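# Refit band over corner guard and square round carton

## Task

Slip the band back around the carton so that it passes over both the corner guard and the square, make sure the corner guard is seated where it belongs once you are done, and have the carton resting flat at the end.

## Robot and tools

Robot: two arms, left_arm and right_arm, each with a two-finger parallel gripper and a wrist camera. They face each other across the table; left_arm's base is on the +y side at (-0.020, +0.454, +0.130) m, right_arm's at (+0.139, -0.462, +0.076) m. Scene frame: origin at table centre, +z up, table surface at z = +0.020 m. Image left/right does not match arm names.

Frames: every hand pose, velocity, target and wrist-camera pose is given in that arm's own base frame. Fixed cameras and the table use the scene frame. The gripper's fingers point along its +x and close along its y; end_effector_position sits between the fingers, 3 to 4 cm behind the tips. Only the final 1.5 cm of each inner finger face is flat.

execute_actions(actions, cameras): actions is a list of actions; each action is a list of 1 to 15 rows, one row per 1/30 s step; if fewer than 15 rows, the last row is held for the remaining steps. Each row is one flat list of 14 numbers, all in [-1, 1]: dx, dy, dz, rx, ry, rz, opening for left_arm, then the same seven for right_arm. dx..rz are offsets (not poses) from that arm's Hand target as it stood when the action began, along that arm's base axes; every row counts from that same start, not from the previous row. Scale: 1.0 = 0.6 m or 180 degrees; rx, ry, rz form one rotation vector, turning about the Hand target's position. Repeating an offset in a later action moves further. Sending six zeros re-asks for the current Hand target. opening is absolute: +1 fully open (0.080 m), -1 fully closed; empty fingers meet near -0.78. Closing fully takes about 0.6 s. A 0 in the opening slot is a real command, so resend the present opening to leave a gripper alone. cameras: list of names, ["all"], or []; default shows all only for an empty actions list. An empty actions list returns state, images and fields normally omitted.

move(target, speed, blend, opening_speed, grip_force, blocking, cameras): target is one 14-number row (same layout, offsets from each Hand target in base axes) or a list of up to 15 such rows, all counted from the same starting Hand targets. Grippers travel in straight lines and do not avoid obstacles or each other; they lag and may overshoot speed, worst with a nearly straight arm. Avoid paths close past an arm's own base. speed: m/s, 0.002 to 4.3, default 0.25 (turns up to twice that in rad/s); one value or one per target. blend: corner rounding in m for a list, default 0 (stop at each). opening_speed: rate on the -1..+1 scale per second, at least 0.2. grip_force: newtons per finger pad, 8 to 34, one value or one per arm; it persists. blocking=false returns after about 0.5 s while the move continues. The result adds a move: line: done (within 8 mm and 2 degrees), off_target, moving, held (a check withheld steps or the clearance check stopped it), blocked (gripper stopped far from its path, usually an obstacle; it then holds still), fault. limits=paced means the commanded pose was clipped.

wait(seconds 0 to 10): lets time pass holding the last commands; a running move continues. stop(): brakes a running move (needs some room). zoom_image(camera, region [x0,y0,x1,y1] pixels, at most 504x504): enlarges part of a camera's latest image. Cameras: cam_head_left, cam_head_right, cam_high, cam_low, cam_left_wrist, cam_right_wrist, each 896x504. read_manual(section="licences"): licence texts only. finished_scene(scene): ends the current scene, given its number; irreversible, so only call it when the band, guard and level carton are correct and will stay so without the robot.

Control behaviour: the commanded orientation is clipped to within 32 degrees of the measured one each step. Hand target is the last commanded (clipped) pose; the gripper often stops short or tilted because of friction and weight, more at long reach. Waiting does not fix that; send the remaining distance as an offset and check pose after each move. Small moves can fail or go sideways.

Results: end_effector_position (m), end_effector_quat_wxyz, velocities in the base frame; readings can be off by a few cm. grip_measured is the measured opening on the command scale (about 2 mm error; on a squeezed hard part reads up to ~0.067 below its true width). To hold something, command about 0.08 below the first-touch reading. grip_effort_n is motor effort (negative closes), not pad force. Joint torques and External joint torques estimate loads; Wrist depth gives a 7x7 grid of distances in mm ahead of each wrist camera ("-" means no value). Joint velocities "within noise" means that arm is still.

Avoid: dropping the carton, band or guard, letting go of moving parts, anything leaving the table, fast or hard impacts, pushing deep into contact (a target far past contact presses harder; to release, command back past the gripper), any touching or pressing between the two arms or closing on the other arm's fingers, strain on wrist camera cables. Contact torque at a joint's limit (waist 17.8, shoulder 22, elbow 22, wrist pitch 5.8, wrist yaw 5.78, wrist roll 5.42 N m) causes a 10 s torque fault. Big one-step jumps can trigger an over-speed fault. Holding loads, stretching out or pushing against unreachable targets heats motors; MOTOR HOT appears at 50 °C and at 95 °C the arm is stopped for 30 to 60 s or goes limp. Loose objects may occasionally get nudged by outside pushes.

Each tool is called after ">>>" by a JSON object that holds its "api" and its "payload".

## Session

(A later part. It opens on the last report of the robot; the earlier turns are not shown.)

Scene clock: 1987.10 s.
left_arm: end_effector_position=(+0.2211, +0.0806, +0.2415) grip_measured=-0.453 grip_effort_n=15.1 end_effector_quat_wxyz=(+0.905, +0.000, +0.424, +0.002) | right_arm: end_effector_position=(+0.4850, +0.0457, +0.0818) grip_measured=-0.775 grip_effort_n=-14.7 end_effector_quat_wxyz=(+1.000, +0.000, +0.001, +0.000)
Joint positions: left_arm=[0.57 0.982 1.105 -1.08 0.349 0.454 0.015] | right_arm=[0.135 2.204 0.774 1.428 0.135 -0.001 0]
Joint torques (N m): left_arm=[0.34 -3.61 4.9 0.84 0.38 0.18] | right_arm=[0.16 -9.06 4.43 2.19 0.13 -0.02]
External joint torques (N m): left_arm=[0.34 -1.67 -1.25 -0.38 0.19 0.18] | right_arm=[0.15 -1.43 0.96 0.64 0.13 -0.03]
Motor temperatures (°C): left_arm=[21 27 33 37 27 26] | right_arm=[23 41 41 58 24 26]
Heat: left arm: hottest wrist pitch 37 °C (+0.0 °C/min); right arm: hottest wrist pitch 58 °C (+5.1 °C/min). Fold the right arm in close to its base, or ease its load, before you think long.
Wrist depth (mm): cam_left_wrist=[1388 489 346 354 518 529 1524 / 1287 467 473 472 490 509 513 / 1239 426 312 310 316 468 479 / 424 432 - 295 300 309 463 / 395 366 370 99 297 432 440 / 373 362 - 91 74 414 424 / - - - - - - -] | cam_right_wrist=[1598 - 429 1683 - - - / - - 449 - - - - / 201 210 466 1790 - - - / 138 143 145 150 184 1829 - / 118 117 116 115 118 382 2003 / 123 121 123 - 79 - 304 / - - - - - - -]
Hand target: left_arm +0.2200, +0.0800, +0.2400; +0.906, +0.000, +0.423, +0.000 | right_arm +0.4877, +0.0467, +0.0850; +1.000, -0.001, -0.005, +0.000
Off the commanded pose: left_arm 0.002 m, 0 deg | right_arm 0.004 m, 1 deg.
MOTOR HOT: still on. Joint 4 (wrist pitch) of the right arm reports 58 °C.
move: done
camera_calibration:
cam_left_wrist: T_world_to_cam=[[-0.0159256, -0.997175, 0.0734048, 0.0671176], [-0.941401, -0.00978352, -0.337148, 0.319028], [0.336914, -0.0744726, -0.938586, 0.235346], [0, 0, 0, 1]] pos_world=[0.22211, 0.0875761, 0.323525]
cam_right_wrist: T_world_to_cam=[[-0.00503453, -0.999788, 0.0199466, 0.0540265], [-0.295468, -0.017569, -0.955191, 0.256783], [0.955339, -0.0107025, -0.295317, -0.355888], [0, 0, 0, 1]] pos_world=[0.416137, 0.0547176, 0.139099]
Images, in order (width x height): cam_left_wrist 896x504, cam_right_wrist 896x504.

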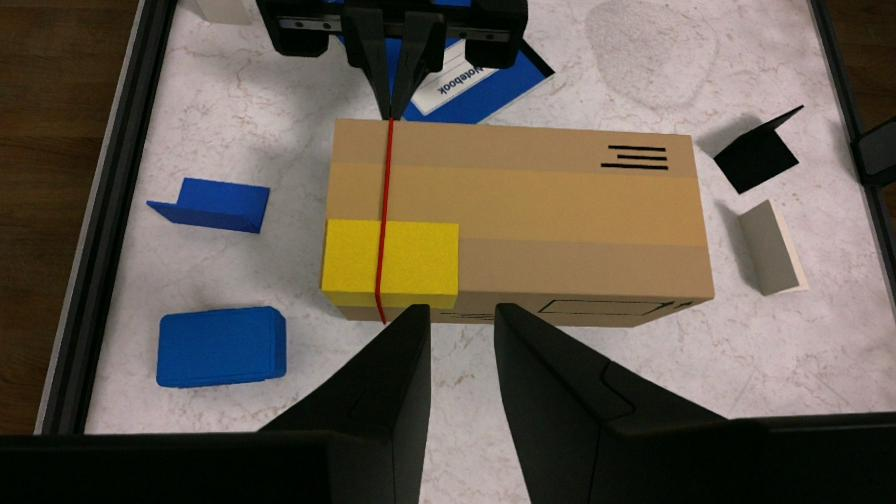

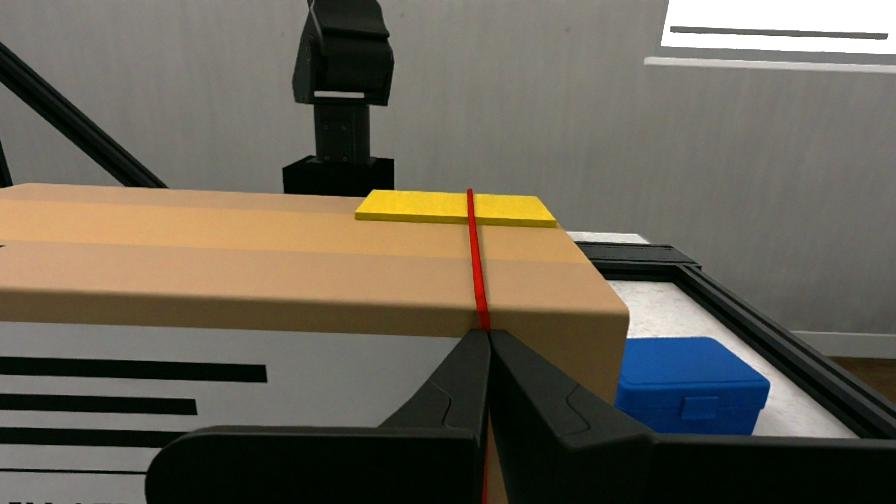

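>>> {"api": "move", "payload": {"target": [[0,0,0,0,0,0,-0.45, 0,0,0,0,0,0,-0.40],[0,0,0,0,0,0,-0.45, -0.04,0,0,0,0,0,-0.40]], "speed": 0.05, "opening_speed": 0.6, "cameras": ["cam_left_wrist", "cam_right_wrist"]}}

>>> {"api": "zoom_image", "payload": {"camera": "cam_left_wrist", "region": [310, 90, 490, 330]}}

>>> {"api": "zoom_image", "payload": {"camera": "cam_right_wrist", "region": [300, 160, 700, 504]}}

Scene clock: 2000.43 s.
left_arm: end_effector_position=(+0.2211, +0.0806, +0.2415) grip_measured=-0.453 grip_effort_n=15.1 end_effector_quat_wxyz=(+0.905, +0.000, +0.424, +0.002) | right_arm: end_effector_position=(+0.4646, +0.0455, +0.0761) grip_measured=-0.402 grip_effort_n=14.2 end_effector_quat_wxyz=(+1.000, -0.001, +0.005, +0.000)
Joint positions: left_arm=[0.57 0.982 1.105 -1.08 0.349 0.454 0.015] | right_arm=[0.144 2.188 0.687 1.49 0.145 -0.001 0.017]
Joint torques (N m): left_arm=[0.3 -3.56 4.9 0.83 0.38 0.2] | right_arm=[0.3 -11.39 2.11 2.58 0.12 -0.03]
External joint torques (N m): left_arm=[0.3 -1.6 -1.3 -0.4 0.19 0.2] | right_arm=[0.31 -4.18 -1.02 1.02 0.11 -0.03]
Motor temperatures (°C): left_arm=[21 27 33 37 27 26] | right_arm=[23 41 41 55 24 26]
Heat: left arm: hottest wrist pitch 37 °C (+0.0 °C/min); right arm: hottest wrist pitch 55 °C (-1.0 °C/min). Fold the right arm in close to its base, or ease its load, before you think long.
Wrist depth (mm): cam_left_wrist=[1374 491 351 373 523 540 550 / 1281 472 317 478 496 515 526 / 1227 448 312 310 316 470 479 / 426 428 293 297 301 310 457 / 397 400 401 98 297 432 442 / 379 384 - 92 74 419 425 / - - - - - - -] | cam_right_wrist=[- - 436 1558 - - - / - - 479 - - 1942 - / 183 191 222 191 - - - / 134 134 134 137 138 - 1753 / 137 139 138 138 137 367 1753 / 148 147 145 145 - - 312 / - - - 157 - - -]
Hand target: left_arm +0.2200, +0.0800, +0.2400; +0.906, +0.000, +0.423, +0.000 | right_arm +0.4637, +0.0467, +0.0850; +1.000, -0.001, -0.005, +0.000
Off the commanded pose: left_arm 0.002 m, 0 deg | right_arm 0.009 m, 1 deg.
MOTOR HOT: still on. Joint 4 (wrist pitch) of the right arm reports 55 °C.
move: off_target (right_arm)
camera_calibration:
cam_left_wrist: T_world_to_cam=[[-0.0159256, -0.997175, 0.0734048, 0.0671176], [-0.941401, -0.00978352, -0.337148, 0.319028], [0.336914, -0.0744726, -0.938586, 0.235346], [0, 0, 0, 1]] pos_world=[0.22211, 0.0875761, 0.323525]
cam_right_wrist: T_world_to_cam=[[-0.00640292, -0.999752, 0.0213498, 0.0543807], [-0.304217, -0.0183907, -0.952425, 0.249283], [0.952581, -0.0125933, -0.304024, -0.335986], [0, 0, 0, 1]] pos_world=[0.396239, 0.0547205, 0.134115]
Images, in order (width x height): cam_left_wrist 896x504, cam_right_wrist 896x504.

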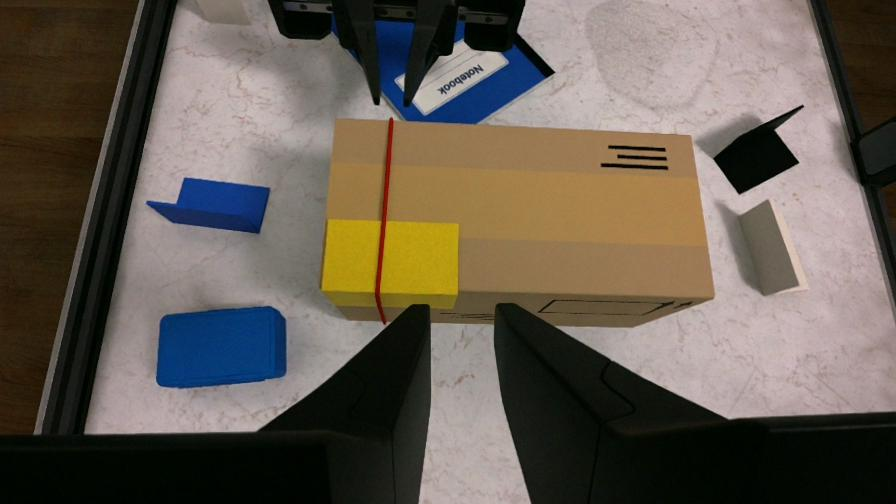

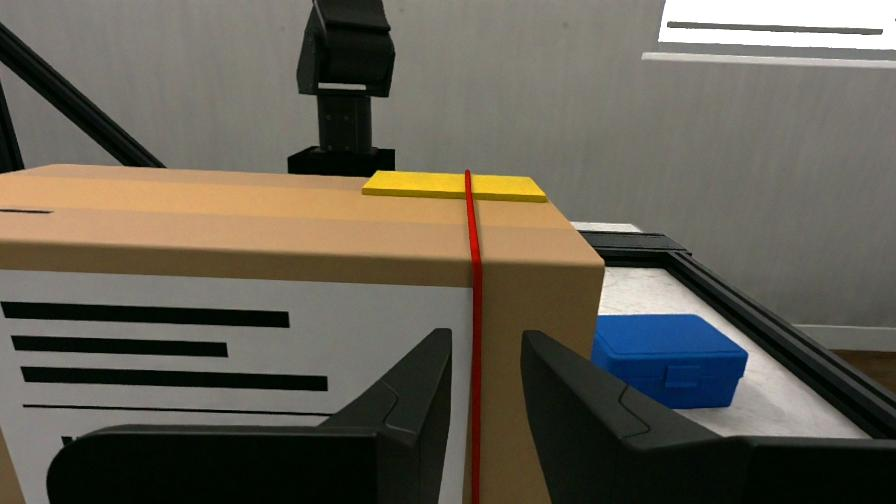

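Scaled by 2.100 from the camera's 896x504 image, which has a finer 1280x720 frame.

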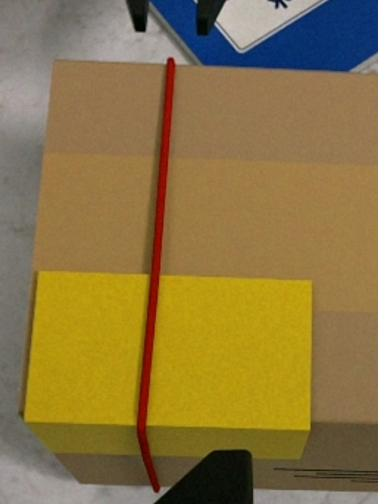

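Scaled by 1.260 from the camera's 896x504 image, which has a finer 1280x720 frame.

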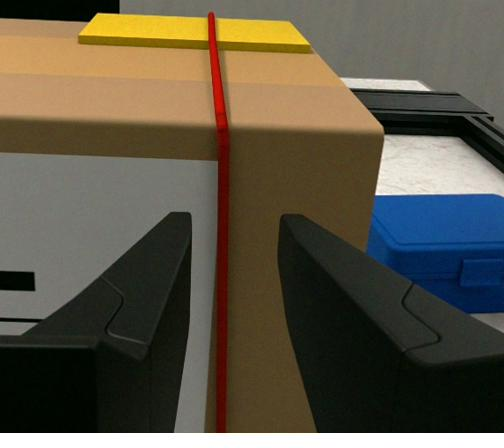

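>>> {"api": "move", "payload": {"target": [0,0,0,0,0,0,-0.45, -0.2025,0.0718,0.2315,0,0.1667,0,-0.40], "speed": 0.15, "cameras": ["cam_right_wrist", "cam_low", "cam_high"]}}

>>> {"api": "zoom_image", "payload": {"camera": "cam_right_wrist", "region": [430, 90, 600, 330]}}

>>> {"api": "zoom_image", "payload": {"camera": "cam_right_wrist", "region": [180, 90, 350, 330]}}

>>> {"api": "zoom_image", "payload": {"camera": "cam_low", "region": [410, 190, 470, 250]}}

>>> {"api": "zoom_image", "payload": {"camera": "cam_low", "region": [410, 275, 470, 335]}}

Scene clock: 2020.90 s.
left_arm: end_effector_position=(+0.2211, +0.0806, +0.2415) grip_measured=-0.453 grip_effort_n=15.1 end_effector_quat_wxyz=(+0.905, +0.000, +0.424, +0.002) | right_arm: end_effector_position=(+0.3409, +0.0882, +0.2120) grip_measured=-0.402 grip_effort_n=14.7 end_effector_quat_wxyz=(+0.963, -0.007, +0.268, -0.001)
Joint positions: left_arm=[0.57 0.982 1.105 -1.08 0.349 0.454 0.015] | right_arm=[0.398 1.191 0.864 -0.254 0.344 0.2 0.017]
Joint torques (N m): left_arm=[0.3 -3.58 4.92 0.84 0.39 0.19] | right_arm=[0.29 -5.91 8.31 2.07 0.25 0.16]
External joint torques (N m): left_arm=[0.3 -1.6 -1.29 -0.4 0.19 0.19] | right_arm=[0.3 -2.18 1.94 0.63 0.13 0.16]
Motor temperatures (°C): left_arm=[21 27 33 37 27 26] | right_arm=[23 46 40 55 24 26]
Heat: left arm: hottest wrist pitch 37 °C (+0.0 °C/min); right arm: hottest wrist pitch 55 °C (-3.0 °C/min). Fold the right arm in close to its base, or ease its load, before you think long.
Wrist depth (mm): cam_left_wrist=[1388 486 497 502 517 555 556 / 1319 458 471 478 497 501 525 / 1239 449 443 312 313 468 468 / 417 419 426 296 301 310 441 / 403 372 401 99 297 429 437 / 386 384 - 92 74 414 421 / - - - - - - -] | cam_right_wrist=[595 - - - 1927 - - / 2019 583 362 344 636 2052 2069 / - 326 310 313 330 - 1898 / - 338 329 327 334 467 1618 / - 376 380 382 383 412 1410 / 355 359 - 95 - 367 1214 / - - - - - - -]
Hand target: left_arm +0.2200, +0.0800, +0.2400; +0.906, +0.000, +0.423, +0.000 | right_arm +0.3422, +0.0898, +0.2239; +0.967, -0.001, +0.254, +0.000
Off the commanded pose: left_arm 0.002 m, 0 deg | right_arm 0.012 m, 2 deg.
MOTOR HOT: still on. Joint 4 (wrist pitch) of the right arm reports 55 °C.
move: off_target (right_arm)
camera_calibration:
cam_right_wrist: T_world_to_cam=[[0.0067703, -0.999396, 0.0340943, 0.0862579], [-0.745042, -0.0277827, -0.666438, 0.432294], [0.666983, -0.0208897, -0.74478, 0.0151838], [0, 0, 0, 1]] pos_world=[0.311366, 0.0985333, 0.296465]
Images, in order (width x height): cam_high 896x504, cam_low 896x504, cam_right_wrist 896x504.

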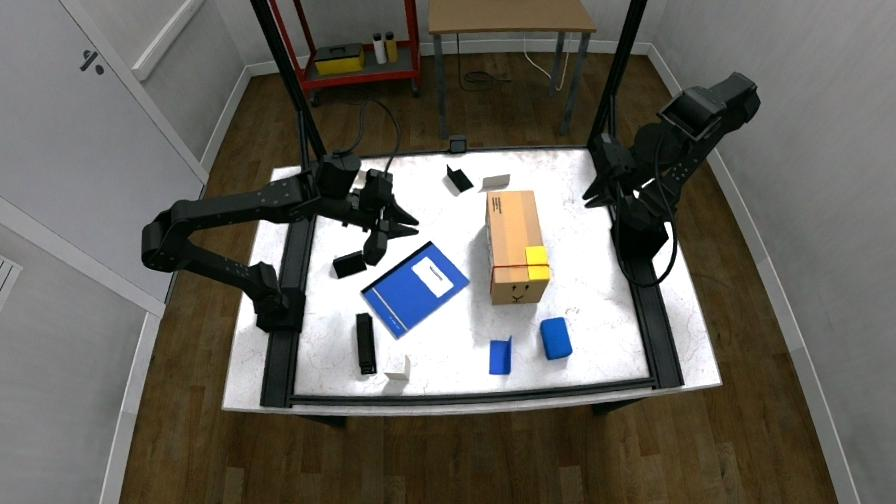

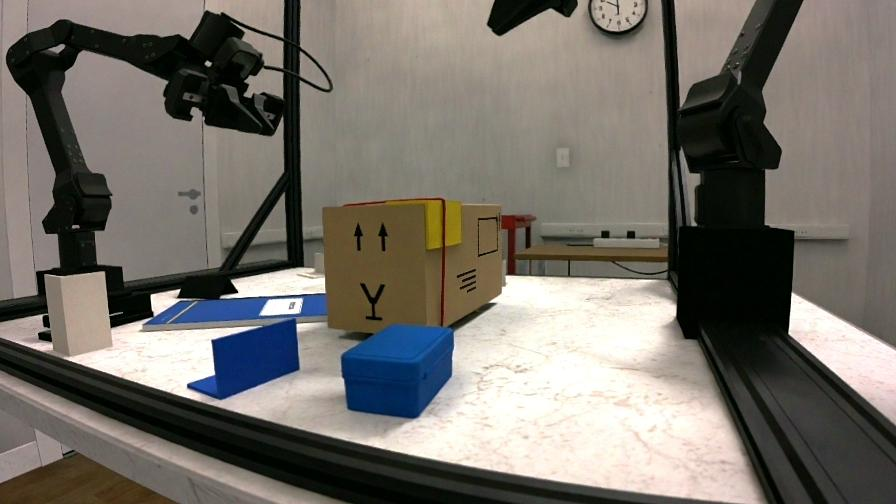

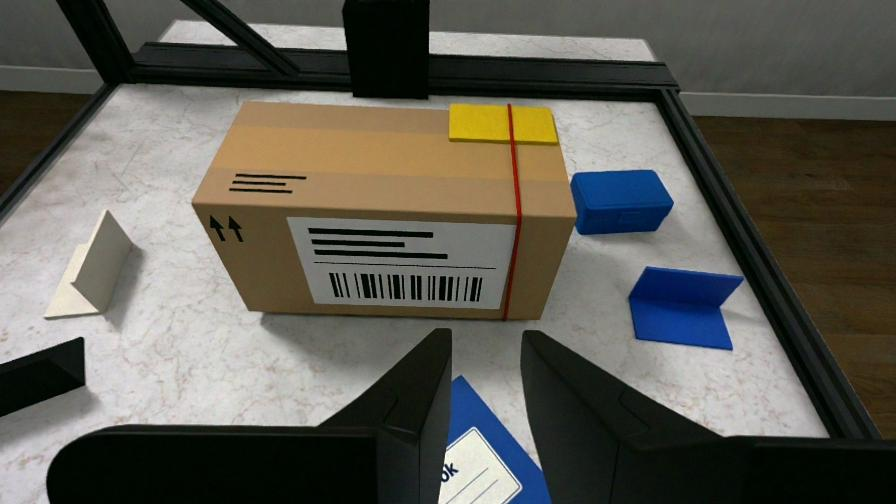

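Scaled by 2.100 from the camera's 896x504 image, which has a finer 1280x720 frame.

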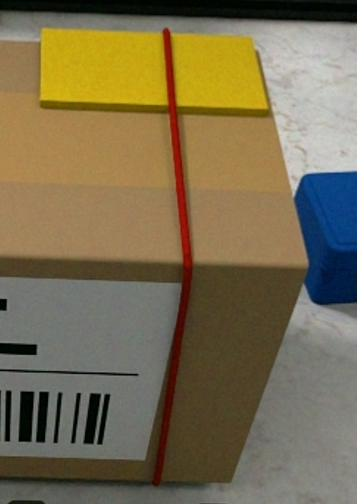

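Scaled by 2.100 from the camera's 896x504 image, which has a finer 1280x720 frame.

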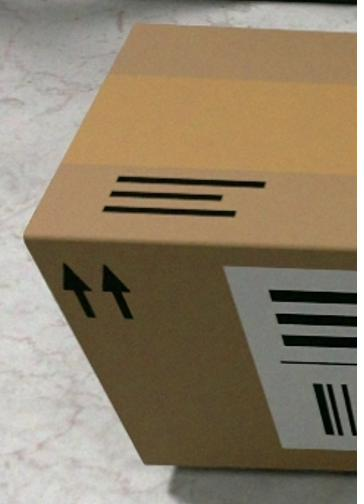

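Scaled by 8.400 from the camera's 896x504 image, which has a finer 1280x720 frame.

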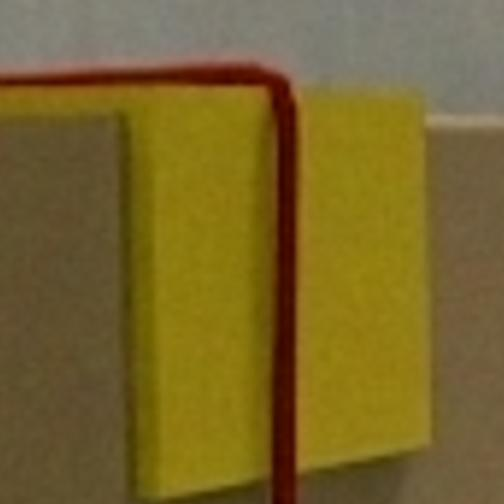

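Scaled by 8.400 from the camera's 896x504 image, which has a finer 1280x720 frame.

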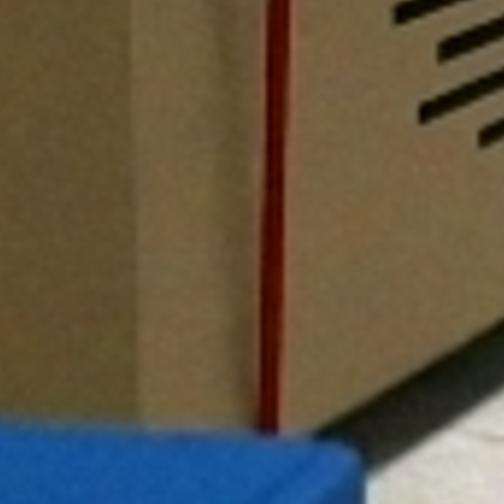

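>>> {"api": "finished_scene", "payload": {"scene": 1}}

The scene is finished: the task was done.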